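# Load two AA batteries into a remote control

## Task

Insert both AA batteries into the open battery compartment of the remote control, each facing the correct polarity and pressed fully home against its spring contact; repositioning the remote is allowed.

## Robot and tools

Robot: two arms, left_arm and right_arm, each ending in a parallel two-finger gripper. The gripper's fingers extend along its own +z axis and close along its y axis. Its reported position is the point between the finger pads, just under 1 cm behind the tips. Two fixed cameras (cam_high, cam_low) hang on a beam behind the arms; each arm also has a wrist camera (cam_left_wrist, cam_right_wrist). All images are 896x504.

Frames. Scene frame: origin at table-top height, midway between the arms, a little behind the table's near edge; +z up, +x out over the table, left_arm on the +y side (image left/right do not follow the arm names). Left base sits near (+0.004, +0.334, +0.014) m and right base near (+0.002, -0.288, +0.020) m, both almost level. Each arm's reported end_effector_position (m) and end_effector_quat_wxyz are in that arm's own base frame. Offsets you command are along the axes of that arm's current Hand target. Reported poses can be wrong by a few cm, worse at long reach.

The 14-number row. Every motion argument is a row of 14 numbers, all in [-1, 1]: dx, dy, dz, rx, ry, rz, opening for left_arm, then the same seven for right_arm. Always send all 14, even when one arm stays put. dx..rz are an offset (not a pose) from that arm's Hand target as it stood when the action or move began; 1.0 = 0.6 m of translation or 180 degrees of rotation; rx, ry, rz form a single rotation vector. Sending zeros for an arm's six pose numbers re-requests its current Hand target. The opening is absolute, not an offset: +1 fully open (about 87 mm between pads), +0.5 about 69 mm, 0 about 43 mm, -0.5 about 18 mm, -1 closed. A 0 opening is a real command, so to leave a gripper unchanged repeat its present value (see Tool commands in the result).

execute_actions(actions, cameras): actions is a list of actions; each action is a table of up to 15 rows, one per 1/30 s step, and a short table repeats its last row to fill 15 steps. Every row in an action is measured from the action's starting Hand target, not from the row before, and each new action starts from the updated target, so repeating an offset keeps moving. An empty actions list returns state plus all camera images. cameras: list of names, ["all"], or []; an unknown name invalidates the call.

move(target, speed, blend, opening_speed, blocking, cameras): straight-line path toward target, either one 14-number row or a list of up to 15 rows, all offsets from the same starting Hand targets. speed is m/s, 0.002 to 2.9 (default 0.25), one value or one per target; rotation is capped at twice that in rad/s. blend (m) rounds corners in a list; 0 stops at each point. opening_speed (0.2 or more, per second on the -1..+1 scale) ramps the fingers. Paths last at least 0.5 s and at most 10 s together; they do not avoid obstacles or the other arm. A later target's new opening is applied only after everything comes to rest there. blocking=false returns after about 0.5 s while motion continues. The result adds a move: line: done, off_target, moving, held or fault, plus limits (paced = pose clipped, held = steps withheld). done means within 10 mm and 2 degrees, not that nothing is touched. Avoid routing a gripper close past its own base; go around it.

wait(seconds 0 to 10, cameras): lets time run holding the last command; returns early if a running move ends. stop(cameras): brakes a running move. zoom_image(camera, region [x0, y0, x1, y1] pixels, up to 504x504): closer look at a camera in the latest images. finished_scene(scene): ends the current scene, given its number; irreversible, so only call it once the batteries stay seated without the robot.

Results: per-arm Hand target (the last commanded pose after clipping, which your next offsets build on), end_effector pose, Joint positions (gripper last, 0 closed to 1 open), joint velocities (may be omitted if all are within noise), joint torques (include gravity; first three wrap at ±28 N m), grip_measured on the command scale, motor temperatures, Tool commands. A gripper often rests short of its Hand target; waiting does not fix that, so send the remaining distance as an extra offset. Check position and tilt after every move and correct drift; small commands may go nowhere or sideways.

Control details: orientation commands are clipped to 40 degrees from the measured orientation each step. Joint ranges (rad): waist -2.618 to 3.054, shoulder 0 to 3.142, elbow 0 to 3.142, wrist pitch and yaw ±1.571, wrist roll ±2.094.

Gripping: to hold something, command about 0.04 below the grip_measured value at first contact for full force (about 20 N per pad); less below grips more gently. Readings can be off by about 1 mm. Closing fast squeezes harder.

Avoid: dropping or releasing moving parts, fast impacts, hard pushes (force grows with speed and with how far the target lies beyond contact), letting anything leave the table, arms or grippers colliding or a gripper closing on the other arm, strain on wrist camera cables, and the bar, plate (up to 3 cm above the table) and rail at the bases. An arm blocked by something keeps pushing until commanded back past its gripper. Holding loads, stretching out or pushing into unreachable poses heats motors: MOTOR HOT at 75 °C, the arm folds and quits at 90 °C, and goes limp at 100 °C. Loose objects may occasionally get nudged.

Each tool is called after "Request:" by a JSON object that holds its "method" and its "body", one argument or row to a line.

## Session

Request:
{"method": "execute_actions", "body": {
  "actions": []
}}

Scene clock: 0.00 s.
left_arm: end_effector_position=(+0.3855, -0.0269, +0.0477) grip_measured=+0.987 end_effector_quat_wxyz=(+0.562, +0.043, +0.826, +0.008) | right_arm: end_effector_position=(+0.3745, -0.0043, +0.0522) grip_measured=+0.975 end_effector_quat_wxyz=(+0.592, +0.030, +0.805, -0.015)
Joint positions: left_arm=[-0.101 1.553 0.403 0.772 -0.058 0.043 0.993] | right_arm=[0.022 1.534 0.306 0.923 0.081 0.037 0.988]
Joint velocities: within noise
Joint torques (N m): no reading
Motor temperatures (°C): left_arm=[24 43 30 28 23 23 22] | right_arm=[25 40 27 25 25 25 24]
Heat: left arm: 43 °C; right arm: 40 °C.
Hand target: left_arm +0.3885, -0.0262, +0.0521; +0.567, +0.042, +0.823, +0.009 | right_arm +0.3777, -0.0041, +0.0586; +0.600, +0.030, +0.799, -0.014
Tool commands: left_gripper/opening=+1.0 right_gripper/opening=+1.0

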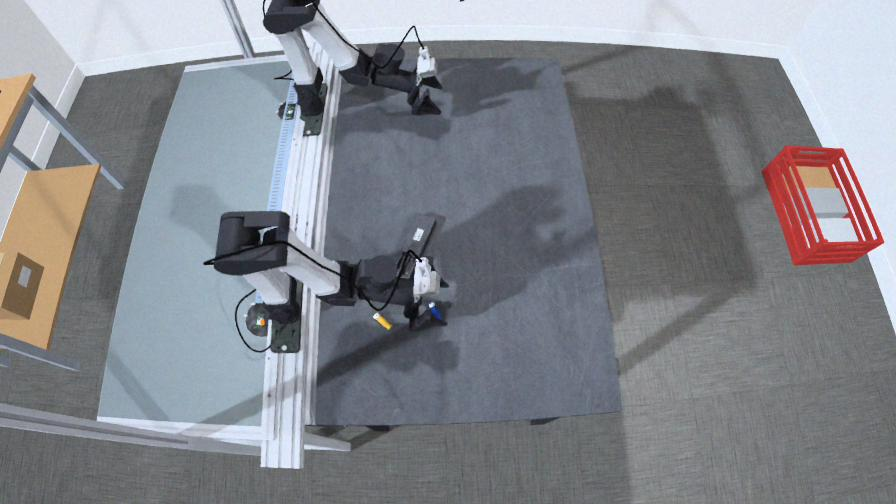

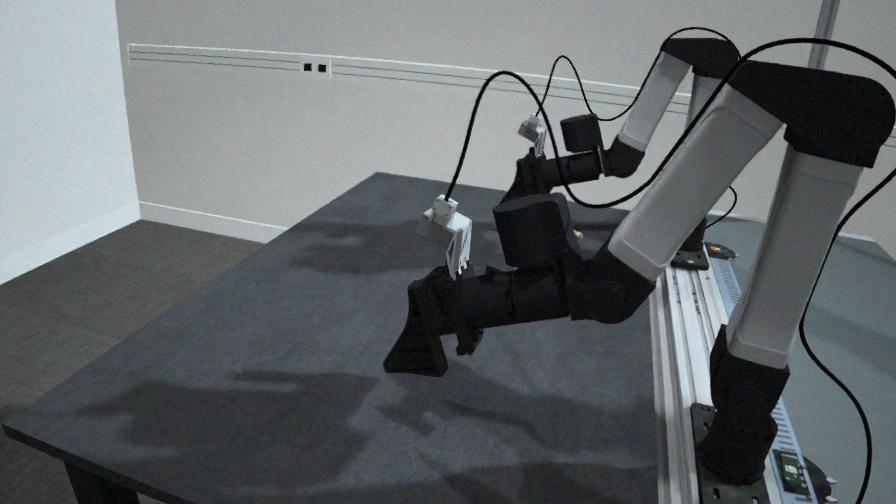

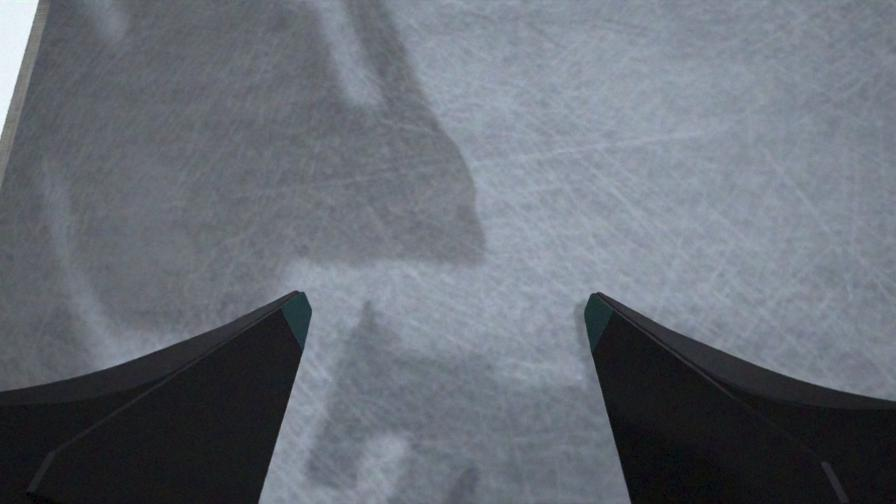

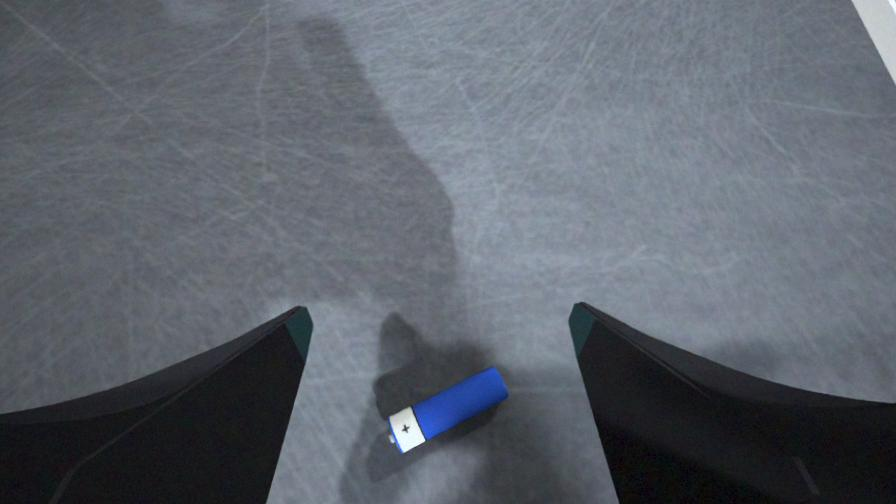

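Request:
{"method": "zoom_image", "body": {
  "camera": "cam_high",
  "region": [340, 190, 480, 350]
}}

Request:
{"method": "move", "body": {
  "target": [
    [0,0,0,0,0,0,1,-0.12,0,-0.12,0,0.15,0,1]
  ],
  "speed": 0.25,
  "cameras": ["cam_high","cam_right_wrist"]
}}

Scaled by 3.150 from the camera's 896x504 image, which has a finer 1280x720 frame.

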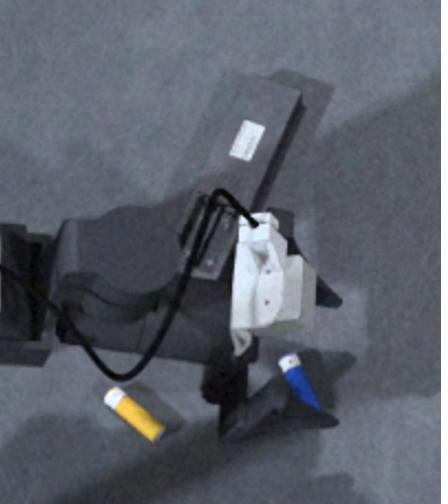

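Scene clock: 8.60 s.
left_arm: end_effector_position=(+0.3855, -0.0269, +0.0477) grip_measured=+0.987 end_effector_quat_wxyz=(+0.562, +0.043, +0.826, +0.008) | right_arm: end_effector_position=(+0.3243, -0.0026, +0.1419) grip_measured=+0.975 end_effector_quat_wxyz=(+0.392, +0.028, +0.919, -0.013)
Joint positions: left_arm=[-0.101 1.553 0.403 0.772 -0.058 0.043 0.993] | right_arm=[0.016 1.188 0.893 -0.471 0.056 0.052 0.988]
Joint torques (N m): left_arm=[0.5 -5.33 6.24 1.98 -0.21 0.08] | right_arm=[-0.29 -2.15 7.56 1.79 -0.05 0.12]
Heat: left arm: 44 °C; right arm: 40 °C.
Hand target: left_arm +0.3885, -0.0262, +0.0521; +0.567, +0.042, +0.823, +0.009 | right_arm +0.3288, -0.0020, +0.1479; +0.397, +0.033, +0.917, -0.007
Off the commanded pose: left_arm 0.005 m, 1 deg | right_arm 0.008 m, 1 deg.
move: done
Images, in order (width x height): cam_high 896x504, cam_right_wrist 896x504.

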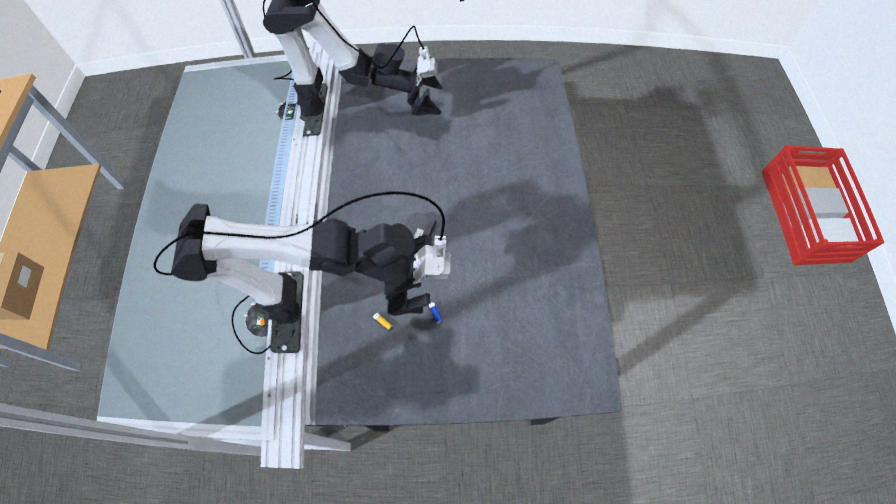

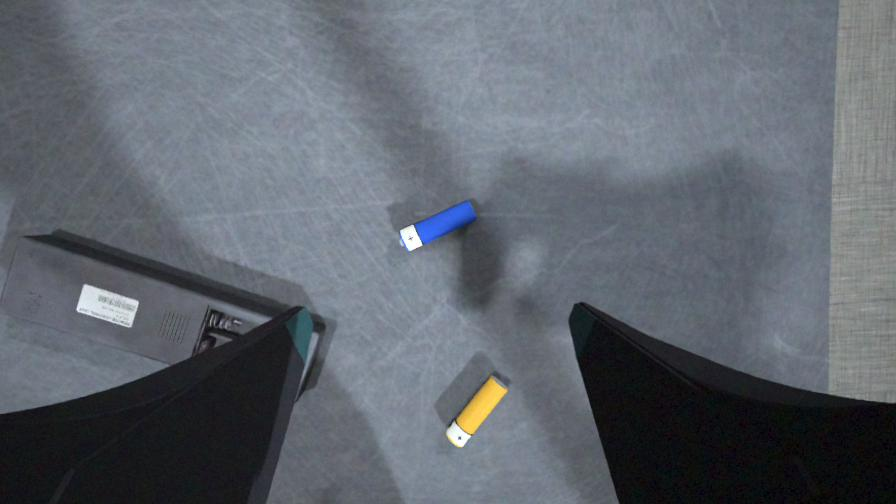

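Request:
{"method": "zoom_image", "body": {
  "camera": "cam_low",
  "region": [560, 180, 780, 504]
}}

Request:
{"method": "zoom_image", "body": {
  "camera": "cam_high",
  "region": [250, 90, 450, 300]
}}

This scene's latest camera images include none from cam_low. They are from: cam_high, cam_right_wrist. cam_low's image comes with the result of a call that names it in "cameras".

Scaled by 2.400 from the camera's 896x504 image, which has a finer 1280x720 frame.

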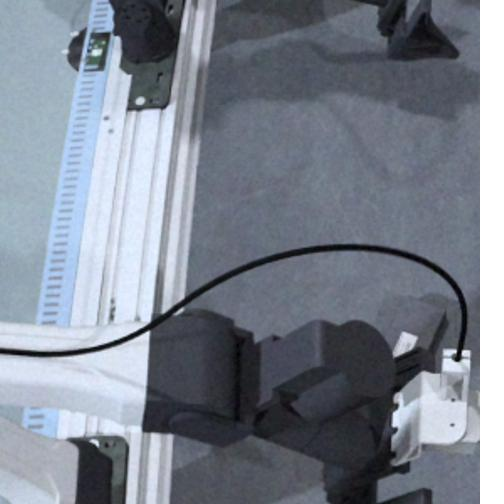

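Request:
{"method": "execute_actions", "body": {
  "actions": [],
  "cameras": ["cam_low"]
}}

Request:
{"method": "zoom_image", "body": {
  "camera": "cam_low",
  "region": [560, 180, 780, 504]
}}

Scene clock: 48.37 s.
left_arm: end_effector_position=(+0.3855, -0.0269, +0.0477) grip_measured=+0.987 end_effector_quat_wxyz=(+0.562, +0.043, +0.826, +0.008) | right_arm: end_effector_position=(+0.3242, -0.0026, +0.1419) grip_measured=+0.975 end_effector_quat_wxyz=(+0.392, +0.028, +0.919, -0.013)
Joint positions: left_arm=[-0.101 1.553 0.403 0.772 -0.058 0.043 0.993] | right_arm=[0.016 1.188 0.893 -0.471 0.056 0.052 0.988]
Joint velocities: within noise
Joint torques (N m): left_arm=[0.51 -5.33 6.23 1.99 -0.2 0.09] | right_arm=[-0.28 -2.15 7.54 1.79 -0.04 0.12]
Motor temperatures (°C): left_arm=[24 45 34 33 23 23 22] | right_arm=[25 40 34 28 25 25 24]
Heat: left arm: 45 °C; right arm: 40 °C.
Hand target: left_arm +0.3885, -0.0262, +0.0521; +0.567, +0.042, +0.823, +0.009 | right_arm +0.3288, -0.0020, +0.1479; +0.397, +0.033, +0.917, -0.007
Tool commands: left_gripper/opening=+1.0 right_gripper/opening=+1.0
Off the commanded pose: left_arm 0.005 m, 1 deg | right_arm 0.008 m, 1 deg.
Images, in order (width x height): cam_low 896x504.

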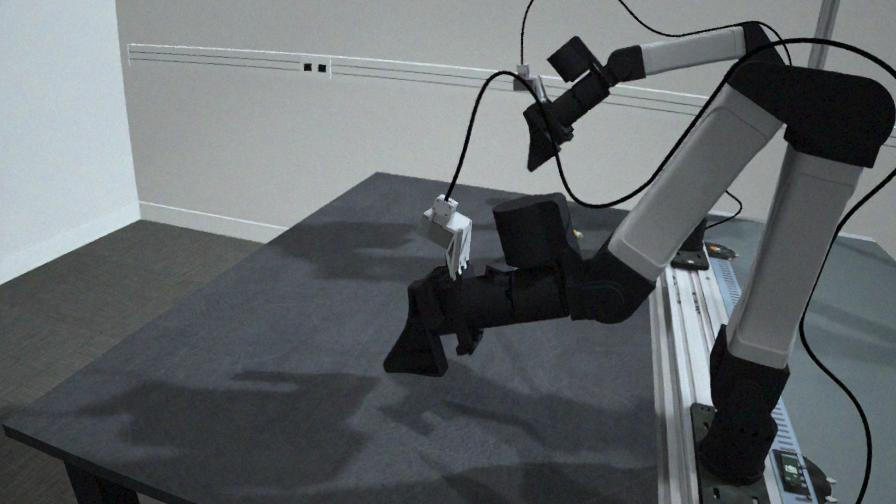

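Scaled by 1.556 from the camera's 896x504 image, which has a finer 1280x720 frame.

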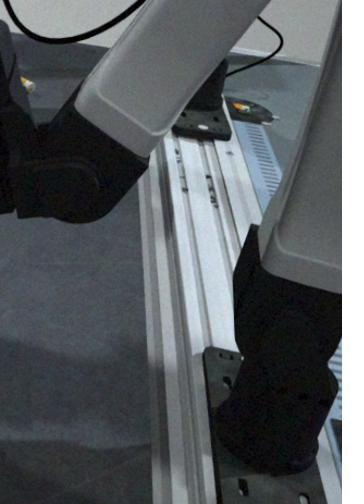

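Request:
{"method": "move", "body": {
  "target": [
    [0,0,0,0,0,0,1,0.0825,0.1583,0.032,-0.165,0.2243,-0.3905,0.5]
  ],
  "speed": 0.25,
  "cameras": ["cam_right_wrist"]
}}

Scene clock: 100.50 s.
left_arm: end_effector_position=(+0.3855, -0.0269, +0.0477) grip_measured=+0.987 end_effector_quat_wxyz=(+0.562, +0.043, +0.826, +0.008) | right_arm: end_effector_position=(+0.3121, +0.0941, +0.0991) grip_measured=+0.500 end_effector_quat_wxyz=(+0.004, -0.572, +0.820, +0.004)
Joint positions: left_arm=[-0.101 1.553 0.403 0.772 -0.058 0.043 0.993] | right_arm=[0.383 1.877 1.572 -1.261 -0.009 -0.835 0.75]
Joint torques (N m): left_arm=[0.53 -5.38 6.22 1.99 -0.21 0.07] | right_arm=[0.68 -5.91 6.5 0.23 0.09 -0.12]
Heat: left arm: 46 °C; right arm: 39 °C.
Hand target: left_arm +0.3885, -0.0262, +0.0521; +0.567, +0.042, +0.823, +0.009 | right_arm +0.3152, +0.0947, +0.1000; +0.000, -0.578, +0.816, +0.000
Off the commanded pose: left_arm 0.005 m, 1 deg | right_arm 0.003 m, 1 deg.
move: done
Images, in order (width x height): cam_right_wrist 896x504.

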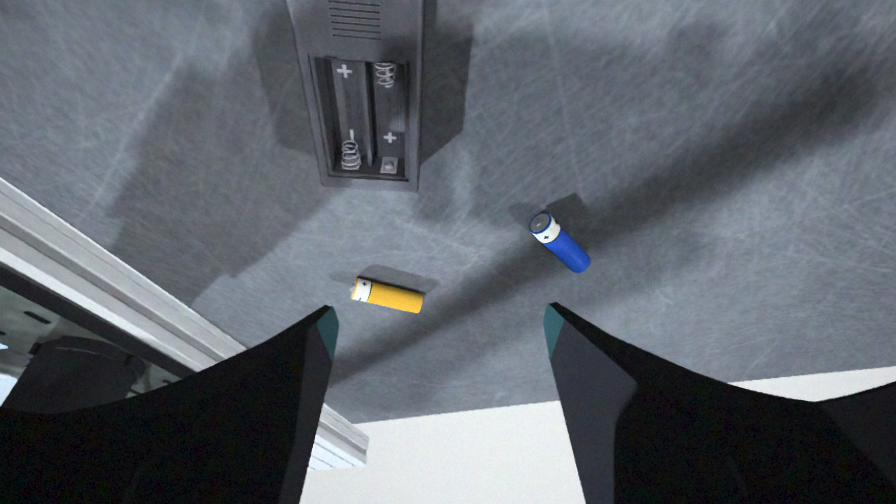

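Request:
{"method": "move", "body": {
  "target": [
    [0,0,0,0,0,0,1,0.002,0.053,0.1,0,0,0.02,0.5]
  ],
  "speed": 0.2,
  "cameras": ["cam_right_wrist"]
}}

Scene clock: 114.87 s.
left_arm: end_effector_position=(+0.3855, -0.0269, +0.0477) grip_measured=+0.987 end_effector_quat_wxyz=(+0.562, +0.043, +0.826, +0.008) | right_arm: end_effector_position=(+0.2833, +0.1027, +0.0344) grip_measured=+0.500 end_effector_quat_wxyz=(-0.013, -0.554, +0.832, +0.006)
Joint positions: left_arm=[-0.101 1.553 0.403 0.772 -0.058 0.043 0.993] | right_arm=[0.437 1.877 1.305 -1.027 -0.007 -0.739 0.75]
Joint torques (N m): left_arm=[0.46 -5.34 6.3 1.98 -0.2 0.07] | right_arm=[0.77 -9.21 4.04 0.39 0.07 0.11]
Heat: left arm: 46 °C; right arm: 40 °C.
Hand target: left_arm +0.3885, -0.0262, +0.0521; +0.567, +0.042, +0.823, +0.009 | right_arm +0.2848, +0.1041, +0.0401; +0.000, -0.552, +0.834, +0.000
Off the commanded pose: left_arm 0.005 m, 1 deg | right_arm 0.006 m, 2 deg.
move: done
Images, in order (width x height): cam_right_wrist 896x504.

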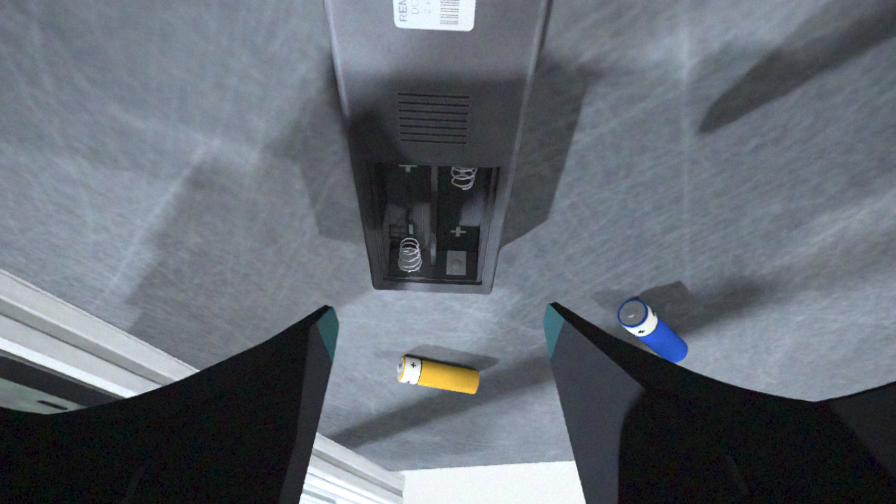

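Request:
{"method": "move", "body": {
  "target": [
    [0,0,0,0,0,0,1,-0.017,0.005,0,0,0,0,0.5],
    [0,0,0,0,0,0,1,-0.017,0.005,0.061,0,0,0,0.5],
    [0,0,0,0,0,0,1,-0.017,0.005,0.061,0,0,0,0.02]
  ],
  "speed": 0.15,
  "opening_speed": 0.6,
  "cameras": ["cam_right_wrist"]
}}

Scene clock: 126.77 s.
left_arm: end_effector_position=(+0.3855, -0.0269, +0.0477) grip_measured=+0.987 end_effector_quat_wxyz=(+0.562, +0.043, +0.826, +0.008) | right_arm: end_effector_position=(+0.2860, +0.1138, +0.0073) grip_measured=+0.062 end_effector_quat_wxyz=(+0.003, -0.554, +0.833, +0.003)
Joint positions: left_arm=[-0.101 1.553 0.403 0.772 -0.058 0.043 0.993] | right_arm=[0.463 1.911 1.24 -0.896 -0.007 -0.711 0.531]
Joint torques (N m): left_arm=[0.49 -5.33 6.27 1.98 -0.21 0.08] | right_arm=[0.77 -6.11 4.3 0.46 0.07 0.11]
Heat: left arm: 45 °C; right arm: 42 °C.
Hand target: left_arm +0.3885, -0.0262, +0.0521; +0.567, +0.042, +0.823, +0.009 | right_arm +0.2860, +0.1147, +0.0035; +0.000, -0.552, +0.834, +0.000
Off the commanded pose: left_arm 0.005 m, 1 deg | right_arm 0.004 m, 0 deg.
move: done
Images, in order (width x height): cam_right_wrist 896x504.

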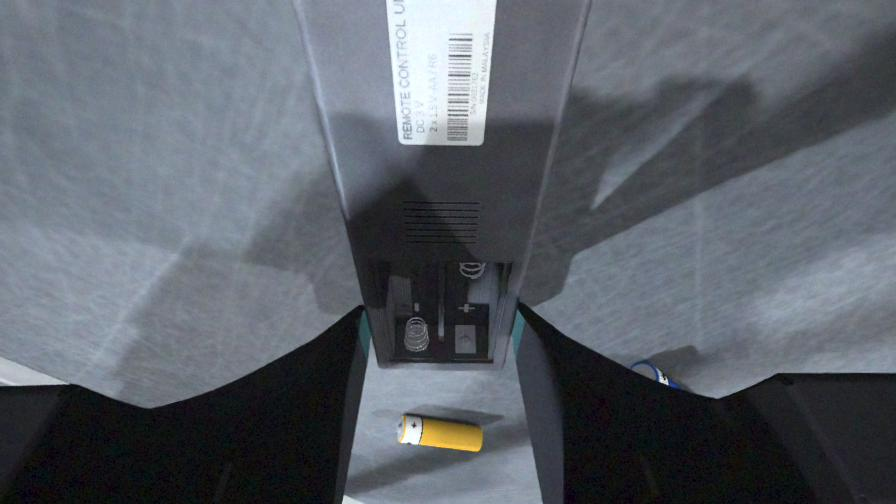

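Request:
{"method": "move", "body": {
  "target": [
    [0,0,0,0,0,0,1,-0.0555,-0.0228,0,0,0,-0.253,0.02]
  ],
  "speed": 0.12,
  "cameras": ["cam_right_wrist"]
}}

Scene clock: 137.23 s.
left_arm: end_effector_position=(+0.3855, -0.0269, +0.0477) grip_measured=+0.987 end_effector_quat_wxyz=(+0.562, +0.043, +0.826, +0.008) | right_arm: end_effector_position=(+0.3102, +0.1352, +0.0079) grip_measured=+0.062 end_effector_quat_wxyz=(-0.002, +0.826, -0.564, +0.005)
Joint positions: left_arm=[-0.101 1.553 0.403 0.772 -0.058 0.043 0.993] | right_arm=[0.536 1.922 1.255 -0.896 0.007 -1.408 0.531]
Joint torques (N m): left_arm=[0.46 -5.34 6.31 1.98 -0.21 0.08] | right_arm=[0.92 -5.22 5.5 0.32 -0.11 -0.16]
Heat: left arm: 45 °C; right arm: 42 °C.
Hand target: left_arm +0.3885, -0.0262, +0.0521; +0.567, +0.042, +0.823, +0.009 | right_arm +0.3115, +0.1400, +0.0034; +0.000, +0.832, -0.555, +0.000
Off the commanded pose: left_arm 0.005 m, 1 deg | right_arm 0.007 m, 1 deg.
move: done
Images, in order (width x height): cam_right_wrist 896x504.

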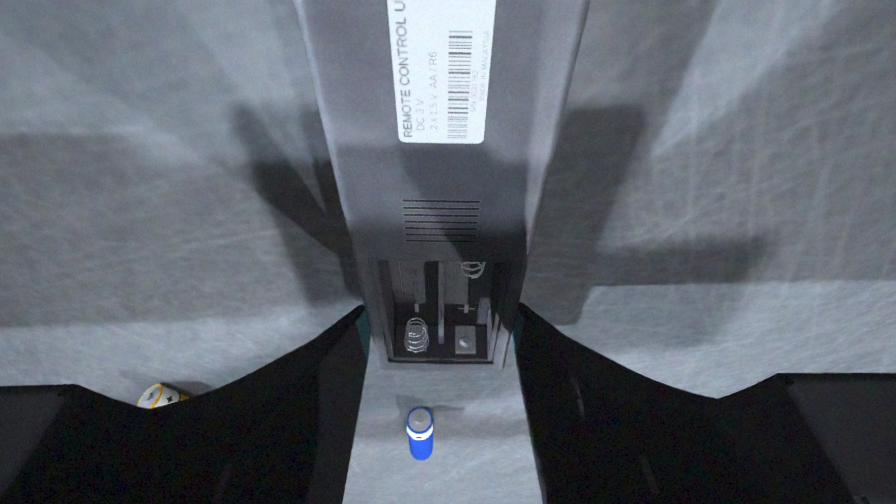

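Request:
{"method": "move", "body": {
  "target": [
    [0,0,0,0,0,0,1,0,0,0,0,0,0,0.4],
    [0,0,0,0,0,0,1,0,0,-0.17,0,0,0,0.4],
    [0,0,0,0,0,0,1,0.2375,-0.008,-0.212,0,0,0.972,0.4]
  ],
  "speed": [0.15,0.2,0.3],
  "blend": [0,0.03,0],
  "cameras": ["cam_right_wrist","cam_high"]
}}

Scene clock: 169.30 s.
left_arm: end_effector_position=(+0.3855, -0.0269, +0.0477) grip_measured=+0.987 end_effector_quat_wxyz=(+0.562, +0.043, +0.826, +0.008) | right_arm: end_effector_position=(+0.3707, +0.0098, +0.1267) grip_measured=+0.400 end_effector_quat_wxyz=(+0.000, +0.512, +0.859, -0.003)
Joint positions: left_arm=[-0.101 1.553 0.403 0.772 -0.058 0.043 0.993] | right_arm=[-0.066 2.048 1.921 -1.446 0.006 1.009 0.7]
Joint torques (N m): left_arm=[0.43 -5.3 6.28 1.98 -0.2 0.08] | right_arm=[-0.05 -8.61 5.61 0.18 0.04 0.13]
Heat: left arm: 45 °C; right arm: 42 °C.
Hand target: left_arm +0.3885, -0.0262, +0.0521; +0.567, +0.042, +0.823, +0.009 | right_arm +0.3707, +0.0102, +0.1306; -0.001, +0.518, +0.856, +0.000
Off the commanded pose: left_arm 0.005 m, 1 deg | right_arm 0.004 m, 1 deg.
move: done
Images, in order (width x height): cam_high 896x504, cam_right_wrist 896x504.

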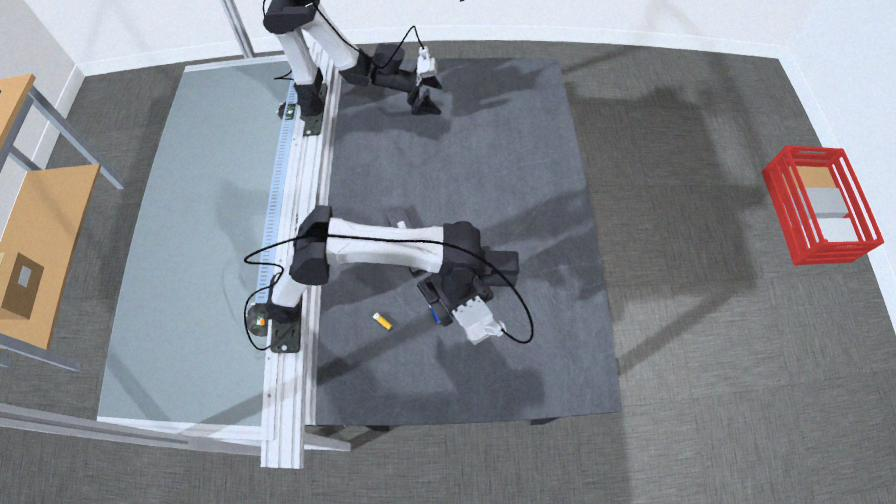

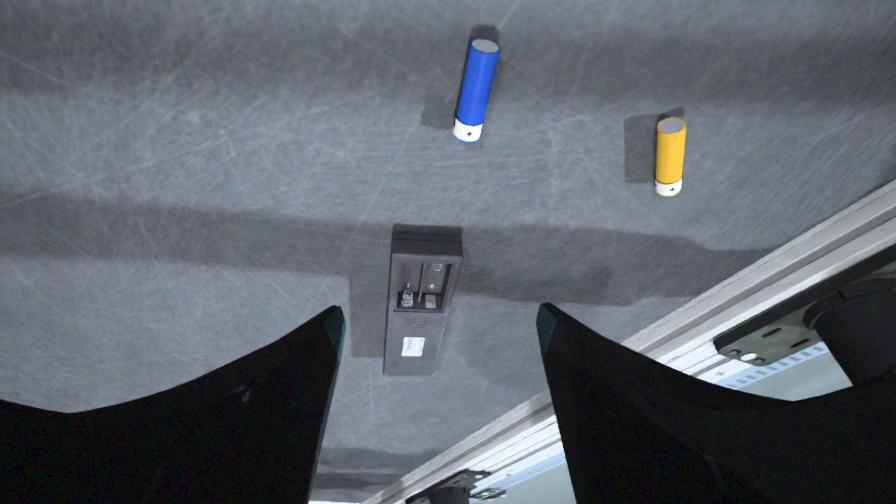

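Request:
{"method": "move", "body": {
  "target": [
    [0,0,0,0,0,0,1,0.0317,-0.0237,0.14,0,0,0.039,-0.05]
  ],
  "speed": 0.2,
  "cameras": ["cam_right_wrist"]
}}

Scene clock: 180.37 s.
left_arm: end_effector_position=(+0.3855, -0.0269, +0.0477) grip_measured=+0.987 end_effector_quat_wxyz=(+0.562, +0.043, +0.826, +0.008) | right_arm: end_effector_position=(+0.3460, +0.0177, +0.0343) grip_measured=-0.050 end_effector_quat_wxyz=(-0.018, +0.566, +0.824, -0.014)
Joint positions: left_arm=[-0.101 1.553 0.403 0.772 -0.058 0.043 0.993] | right_arm=[-0.056 2.002 1.479 -1.092 0.005 1.148 0.475]
Joint torques (N m): left_arm=[0.49 -5.29 6.2 1.99 -0.21 0.08] | right_arm=[0.73 -11.67 3.95 0.3 0.05 0.13]
Motor temperatures (°C): left_arm=[24 45 36 38 23 23 22] | right_arm=[25 45 34 27 25 25 24]
Heat: left arm: 45 °C; right arm: 45 °C.
Hand target: left_arm +0.3885, -0.0262, +0.0521; +0.567, +0.042, +0.823, +0.009 | right_arm +0.3493, +0.0205, +0.0466; +0.000, +0.569, +0.822, +0.000
Off the commanded pose: left_arm 0.005 m, 1 deg | right_arm 0.013 m, 3 deg.
move: off_target (right_arm)
Images, in order (width x height): cam_right_wrist 896x504.

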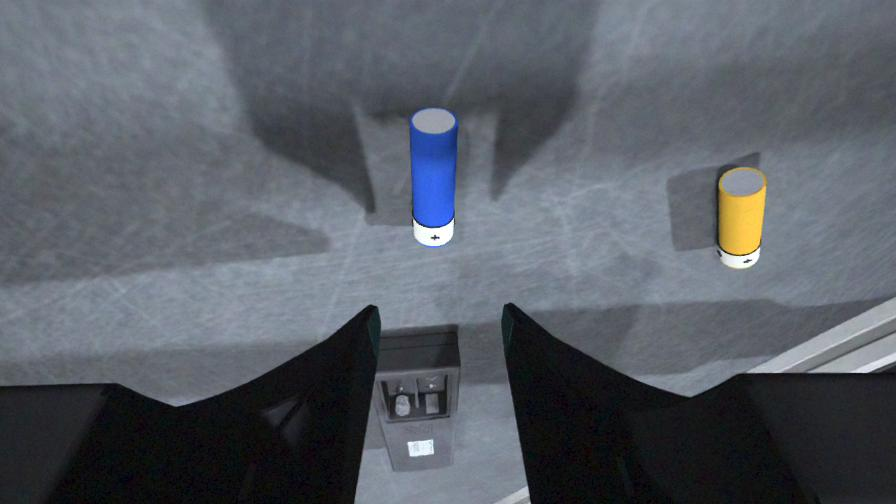

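Request:
{"method": "move", "body": {
  "target": [
    [0,0,0,0,0,0,1,-0.0117,0.006,0.05,0,0,0,-0.05],
    [0,0,0,0,0,0,1,-0.0117,0.006,0.0765,0,0,0,-0.05]
  ],
  "speed": 0.15,
  "cameras": ["cam_right_wrist"]
}}

Scene clock: 187.40 s.
left_arm: end_effector_position=(+0.3855, -0.0269, +0.0477) grip_measured=+0.987 end_effector_quat_wxyz=(+0.562, +0.043, +0.826, +0.008) | right_arm: end_effector_position=(+0.3550, +0.0160, +0.0057) grip_measured=-0.050 end_effector_quat_wxyz=(+0.004, +0.568, +0.823, +0.000)
Joint positions: left_arm=[-0.101 1.553 0.403 0.772 -0.058 0.043 0.993] | right_arm=[-0.06 2.024 1.395 -0.936 0.005 1.149 0.475]
Joint torques (N m): left_arm=[0.47 -5.33 6.27 1.97 -0.19 0.08] | right_arm=[-0.23 -6.84 4.3 0.4 0.06 -0.01]
Heat: left arm: 45 °C; right arm: 46 °C.
Hand target: left_arm +0.3885, -0.0262, +0.0521; +0.567, +0.042, +0.823, +0.009 | right_arm +0.3552, +0.0153, +0.0007; +0.000, +0.569, +0.822, +0.000
Off the commanded pose: left_arm 0.005 m, 1 deg | right_arm 0.005 m, 1 deg.
move: done
Images, in order (width x height): cam_right_wrist 896x504.

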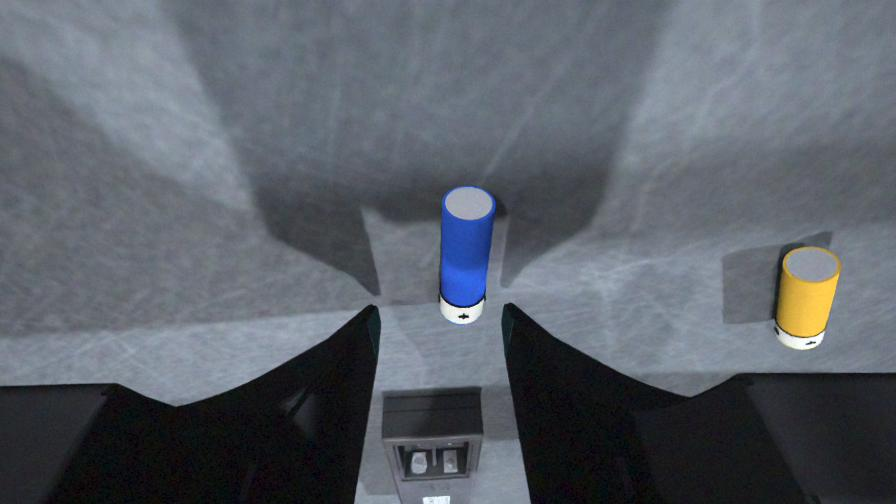

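Request:
{"method": "move", "body": {
  "target": [
    [0,0,0,0,0,0,1,-0.008,-0.011,0.002,0,0,0,-0.05],
    [0,0,0,0,0,0,1,-0.008,-0.011,0.002,0,0,0,-0.73]
  ],
  "speed": 0.1,
  "opening_speed": 0.6,
  "cameras": ["cam_right_wrist"]
}}

Scene clock: 195.83 s.
left_arm: end_effector_position=(+0.3855, -0.0269, +0.0477) grip_measured=+0.987 end_effector_quat_wxyz=(+0.562, +0.043, +0.826, +0.008) | right_arm: end_effector_position=(+0.3508, +0.0089, +0.0012) grip_measured=-0.617 end_effector_quat_wxyz=(+0.000, +0.571, +0.821, -0.003)
Joint positions: left_arm=[-0.101 1.553 0.403 0.772 -0.058 0.043 0.993] | right_arm=[-0.08 2.024 1.375 -0.925 0.005 1.136 0.192]
Joint torques (N m): left_arm=[0.49 -5.33 6.28 1.98 -0.21 0.08] | right_arm=[-0.12 -7.83 4 0.4 0.06 -0.1]
Heat: left arm: 45 °C; right arm: 46 °C.
Hand target: left_arm +0.3885, -0.0262, +0.0521; +0.567, +0.042, +0.823, +0.009 | right_arm +0.3506, +0.0084, -0.0005; +0.000, +0.569, +0.822, +0.000
Off the commanded pose: left_arm 0.005 m, 1 deg | right_arm 0.002 m, 0 deg.
move: done
Images, in order (width x height): cam_right_wrist 896x504.

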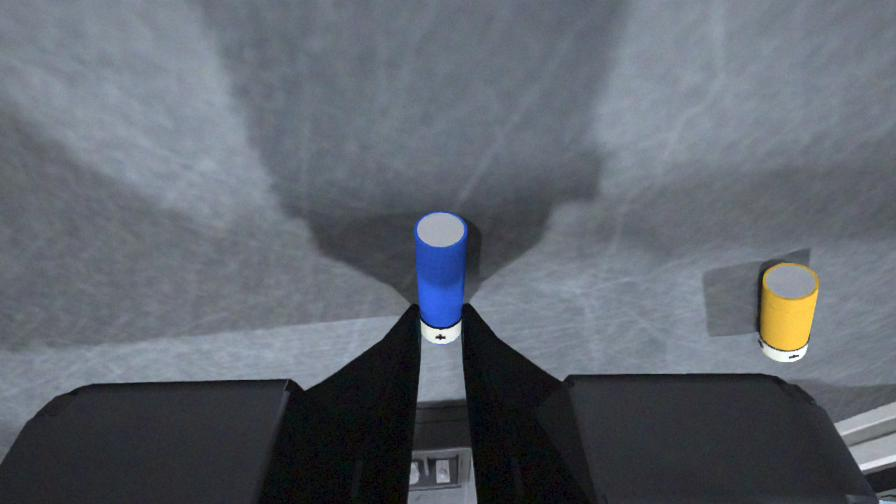

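Request:
{"method": "move", "body": {
  "target": [
    [0.0447,-0.439,-0.2483,0.309,0.0842,0.161,0.5,0,0,-0.2,0,0,0,-0.73]
  ],
  "speed": 0.25,
  "cameras": ["cam_left_wrist","cam_high"]
}}

Scene clock: 216.50 s.
left_arm: end_effector_position=(+0.2224, -0.2779, +0.0614) grip_measured=+0.500 end_effector_quat_wxyz=(+0.356, +0.485, +0.765, -0.230) | right_arm: end_effector_position=(+0.3483, +0.0091, +0.0985) grip_measured=-0.617 end_effector_quat_wxyz=(-0.022, +0.571, +0.820, -0.016)
Joint positions: left_arm=[-0.791 1.398 0.668 0.004 0.264 0.219 0.75] | right_arm=[-0.08 1.982 1.707 -1.351 0.005 1.136 0.192]
Joint torques (N m): left_arm=[0.13 -3.66 8.85 1.53 0.01 0.16] | right_arm=[-0.09 -11.95 6.38 0.04 0.06 -0.09]
Heat: left arm: 45 °C; right arm: 46 °C.
Hand target: left_arm +0.2243, -0.2817, +0.0640; +0.355, +0.492, +0.761, -0.230 | right_arm +0.3507, +0.0084, +0.1195; +0.000, +0.569, +0.822, +0.000
Off the commanded pose: left_arm 0.005 m, 1 deg | right_arm 0.021 m, 3 deg.
move: off_target (right_arm)
Images, in order (width x height): cam_high 896x504, cam_left_wrist 896x504.

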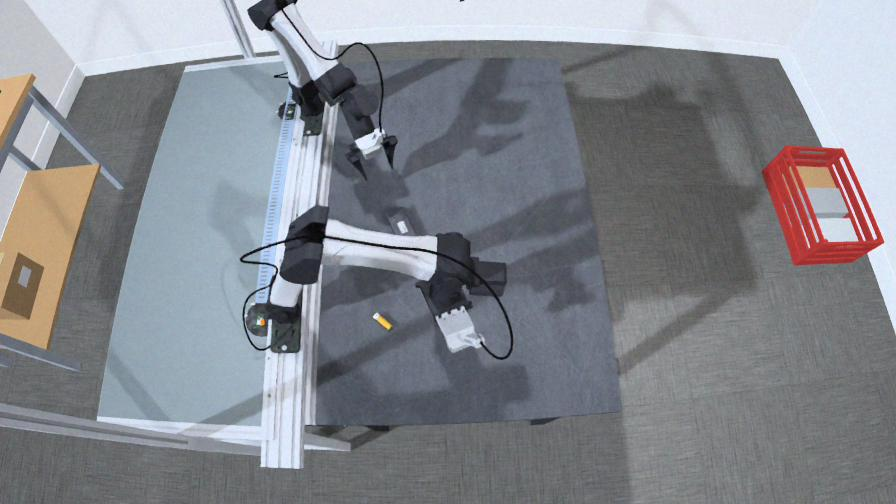

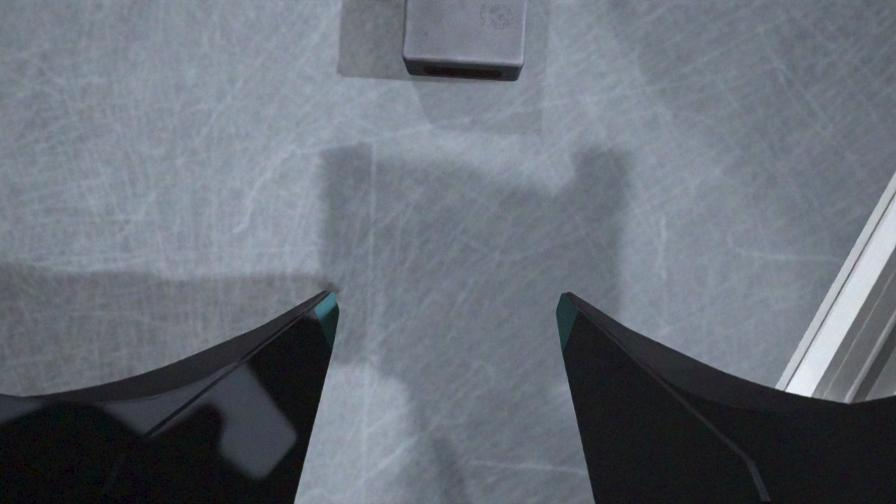

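Request:
{"method": "move", "body": {
  "target": [
    [-0.0035,-0.0145,0.095,0,0,0,0.5,0,0,0,0,0,0,-0.73]
  ],
  "speed": 0.15,
  "cameras": ["cam_left_wrist"]
}}

Scene clock: 231.07 s.
left_arm: end_effector_position=(+0.2271, -0.3179, +0.0246) grip_measured=+0.500 end_effector_quat_wxyz=(+0.342, +0.499, +0.762, -0.229) | right_arm: end_effector_position=(+0.3482, +0.0091, +0.0985) grip_measured=-0.617 end_effector_quat_wxyz=(-0.022, +0.571, +0.820, -0.016)
Joint positions: left_arm=[-0.871 1.634 0.732 0.157 0.222 0.191 0.75] | right_arm=[-0.08 1.982 1.707 -1.351 0.005 1.136 0.192]
Joint torques (N m): left_arm=[0.09 -4.77 8.16 1.88 -0.22 0] | right_arm=[-0.09 -11.95 6.38 0.04 0.06 -0.09]
Motor temperatures (°C): left_arm=[24 44 36 39 23 23 22] | right_arm=[25 52 34 26 25 25 25]
Heat: left arm: 44 °C; right arm: 52 °C.
Hand target: left_arm +0.2348, -0.3263, +0.0290; +0.355, +0.492, +0.761, -0.230 | right_arm +0.3508, +0.0084, +0.1195; +0.000, +0.569, +0.822, +0.000
Off the commanded pose: left_arm 0.012 m, 2 deg | right_arm 0.021 m, 3 deg.
move: off_target (left_arm, right_arm)
Images, in order (width x height): cam_left_wrist 896x504.

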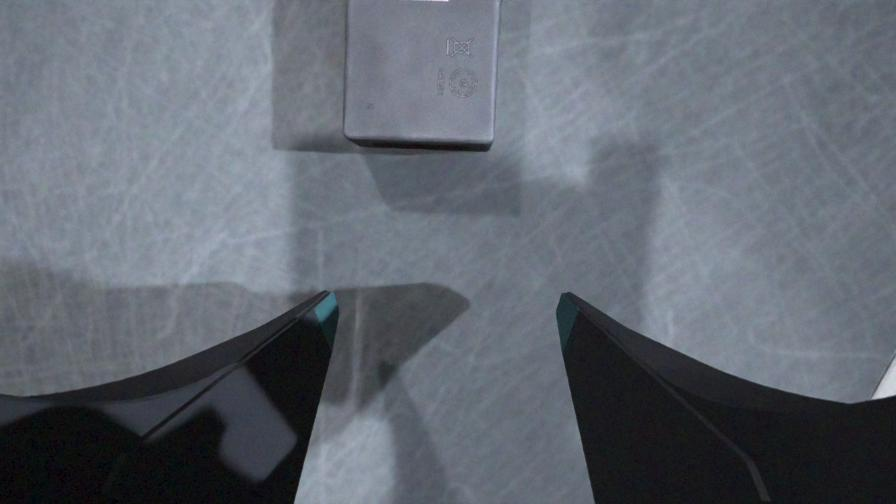

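Request:
{"method": "move", "body": {
  "target": [
    [-0.053,0.012,0.091,0,0,0,0.5,0,0,0,0,0,0,-0.73]
  ],
  "speed": 0.15,
  "cameras": ["cam_left_wrist"]
}}

Scene clock: 243.47 s.
left_arm: end_effector_position=(+0.2604, -0.3735, +0.0162) grip_measured=+0.500 end_effector_quat_wxyz=(+0.346, +0.499, +0.760, -0.230) | right_arm: end_effector_position=(+0.3482, +0.0091, +0.0985) grip_measured=-0.617 end_effector_quat_wxyz=(-0.022, +0.571, +0.820, -0.016)
Joint positions: left_arm=[-0.9 1.87 0.974 0.164 0.201 0.172 0.75] | right_arm=[-0.08 1.982 1.707 -1.351 0.005 1.136 0.192]
Joint torques (N m): left_arm=[0.21 -6.87 8.2 1.84 -0.22 -0.04] | right_arm=[-0.1 -11.96 6.38 0.04 0.06 -0.1]
Motor temperatures (°C): left_arm=[24 43 38 40 23 23 22] | right_arm=[25 55 35 26 25 25 25]
Heat: left arm: 43 °C; right arm: 55 °C.
Hand target: left_arm +0.2669, -0.3801, +0.0182; +0.354, +0.492, +0.761, -0.230 | right_arm +0.3508, +0.0084, +0.1195; +0.000, +0.569, +0.822, +0.000
Off the commanded pose: left_arm 0.009 m, 1 deg | right_arm 0.021 m, 3 deg.
move: off_target (right_arm)
Images, in order (width x height): cam_left_wrist 896x504.

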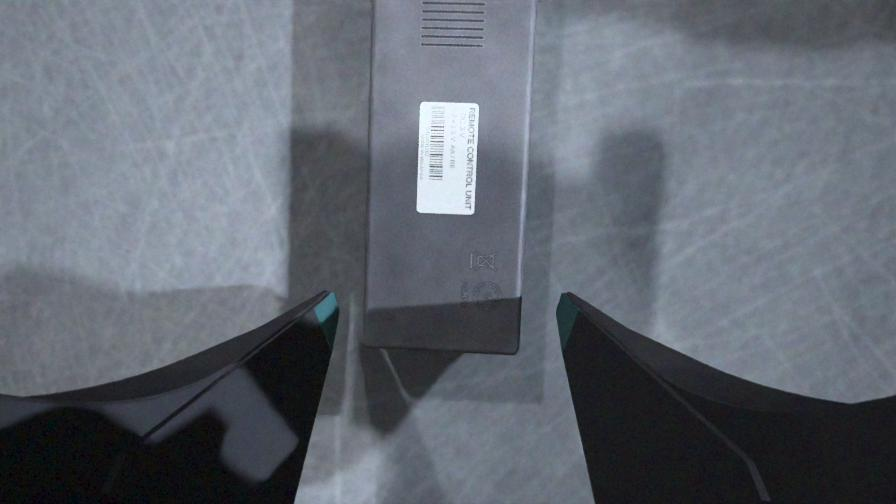

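Request:
{"method": "move", "body": {
  "target": [
    [-0.003,0,0.04,0,0,0,0.5,0,0,0,0,0,0,-0.73],
    [-0.003,0,0.04,0,0,0,0.03,0,0,0,0,0,0,-0.73]
  ],
  "speed": 0.12,
  "opening_speed": 0.5,
  "cameras": ["cam_left_wrist","cam_right_wrist"]
}}

Scene clock: 249.27 s.
left_arm: end_effector_position=(+0.2698, -0.3939, +0.0070) grip_measured=+0.076 end_effector_quat_wxyz=(+0.351, +0.498, +0.758, -0.234) | right_arm: end_effector_position=(+0.3482, +0.0091, +0.0985) grip_measured=-0.617 end_effector_quat_wxyz=(-0.022, +0.571, +0.820, -0.016)
Joint positions: left_arm=[-0.913 1.959 1.046 0.196 0.195 0.16 0.538] | right_arm=[-0.08 1.982 1.707 -1.351 0.005 1.136 0.192]
Joint torques (N m): left_arm=[0.18 -7.13 7.73 1.81 -0.26 0] | right_arm=[-0.09 -11.95 6.39 0.04 0.06 -0.09]
Motor temperatures (°C): left_arm=[24 44 39 40 23 23 22] | right_arm=[25 56 35 26 25 25 25]
Heat: left arm: 44 °C; right arm: 56 °C.
Hand target: left_arm +0.2748, -0.3980, +0.0042; +0.354, +0.492, +0.761, -0.230 | right_arm +0.3508, +0.0084, +0.1195; +0.000, +0.569, +0.822, +0.000
Off the commanded pose: left_arm 0.007 m, 1 deg | right_arm 0.021 m, 3 deg.
move: off_target (right_arm)
Images, in order (width x height): cam_left_wrist 896x504, cam_right_wrist 896x504.

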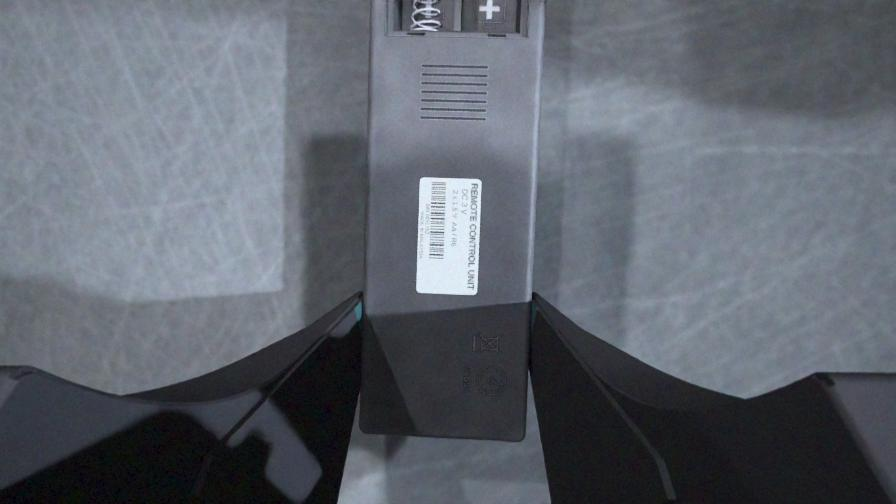

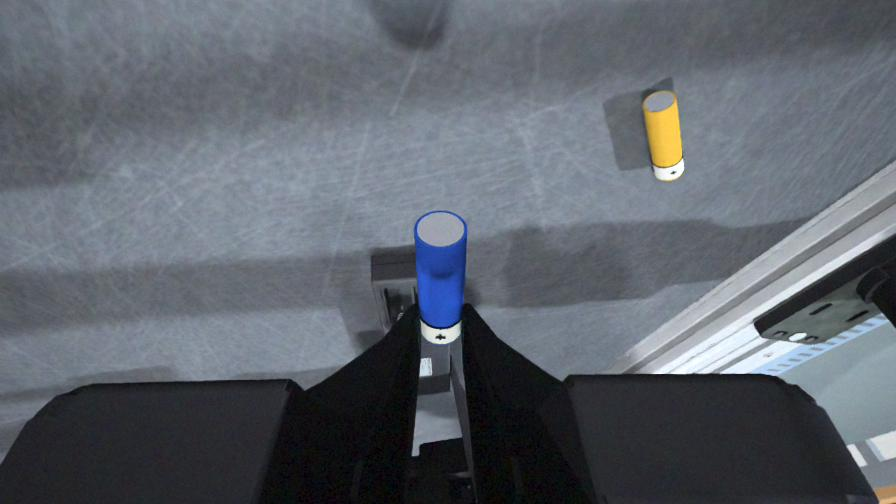

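Request:
{"method": "move", "body": {
  "target": [
    [0,0,0,0,0,0,0.03,0.2795,-0.0043,0,0,0,0,-0.73]
  ],
  "speed": 0.2,
  "cameras": ["cam_left_wrist","cam_right_wrist"]
}}

Request:
{"method": "zoom_image", "body": {
  "camera": "cam_right_wrist",
  "region": [340, 0, 560, 260]
}}

Scene clock: 268.53 s.
left_arm: end_effector_position=(+0.2698, -0.3939, +0.0070) grip_measured=+0.076 end_effector_quat_wxyz=(+0.351, +0.498, +0.758, -0.234) | right_arm: end_effector_position=(+0.2881, +0.1639, +0.1076) grip_measured=-0.617 end_effector_quat_wxyz=(-0.013, +0.564, +0.825, -0.019)
Joint positions: left_arm=[-0.913 1.959 1.046 0.196 0.195 0.16 0.538] | right_arm=[0.391 1.829 1.542 -1.329 -0.001 1.59 0.192]
Joint torques (N m): left_arm=[0.13 -7.1 7.77 1.83 -0.26 0] | right_arm=[0.24 -10.48 4.27 0.26 0.11 0.16]
Motor temperatures (°C): left_arm=[24 44 40 41 23 23 23] | right_arm=[25 59 35 26 25 25 25]
Heat: left arm: 44 °C; right arm: 59 °C.
Hand target: left_arm +0.2748, -0.3980, +0.0042; +0.354, +0.492, +0.761, -0.230 | right_arm +0.2893, +0.1645, +0.1196; +0.000, +0.569, +0.822, +0.000
Off the commanded pose: left_arm 0.007 m, 1 deg | right_arm 0.012 m, 3 deg.
move: off_target (right_arm)
Images, in order (width x height): cam_left_wrist 896x504, cam_right_wrist 896x504.

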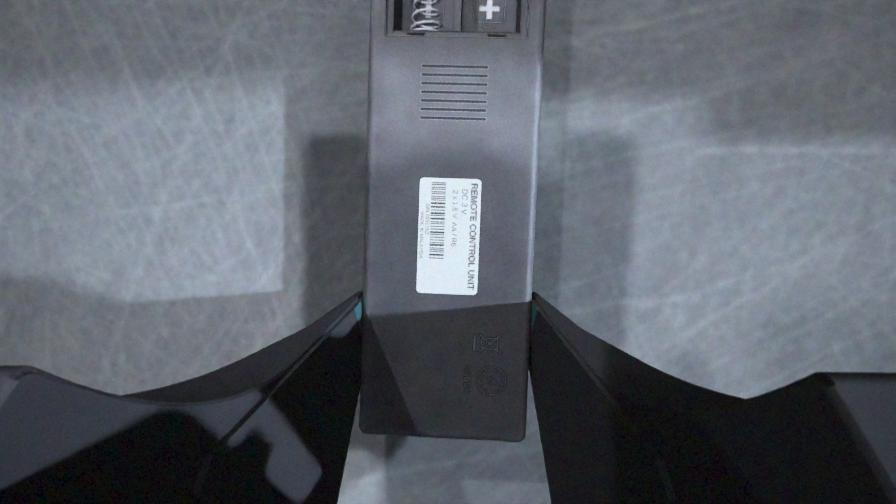

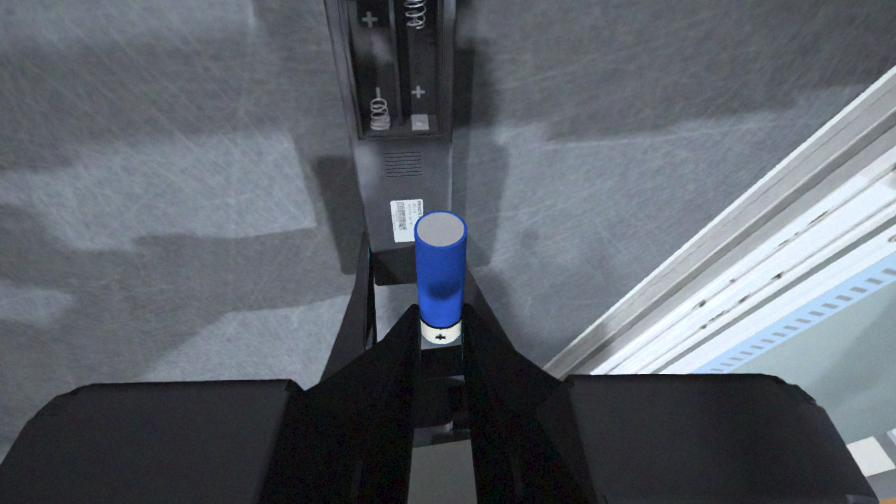

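Scaled by 1.938 from the camera's 896x504 image, which has a finer 1280x720 frame.

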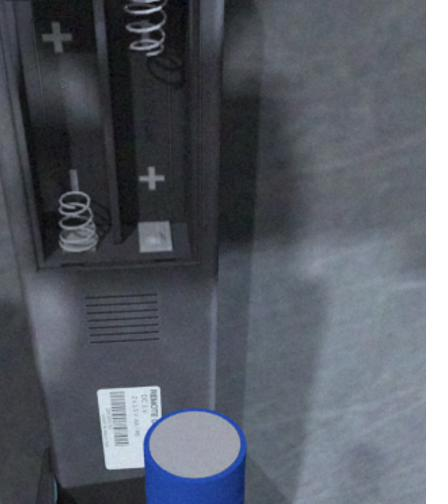

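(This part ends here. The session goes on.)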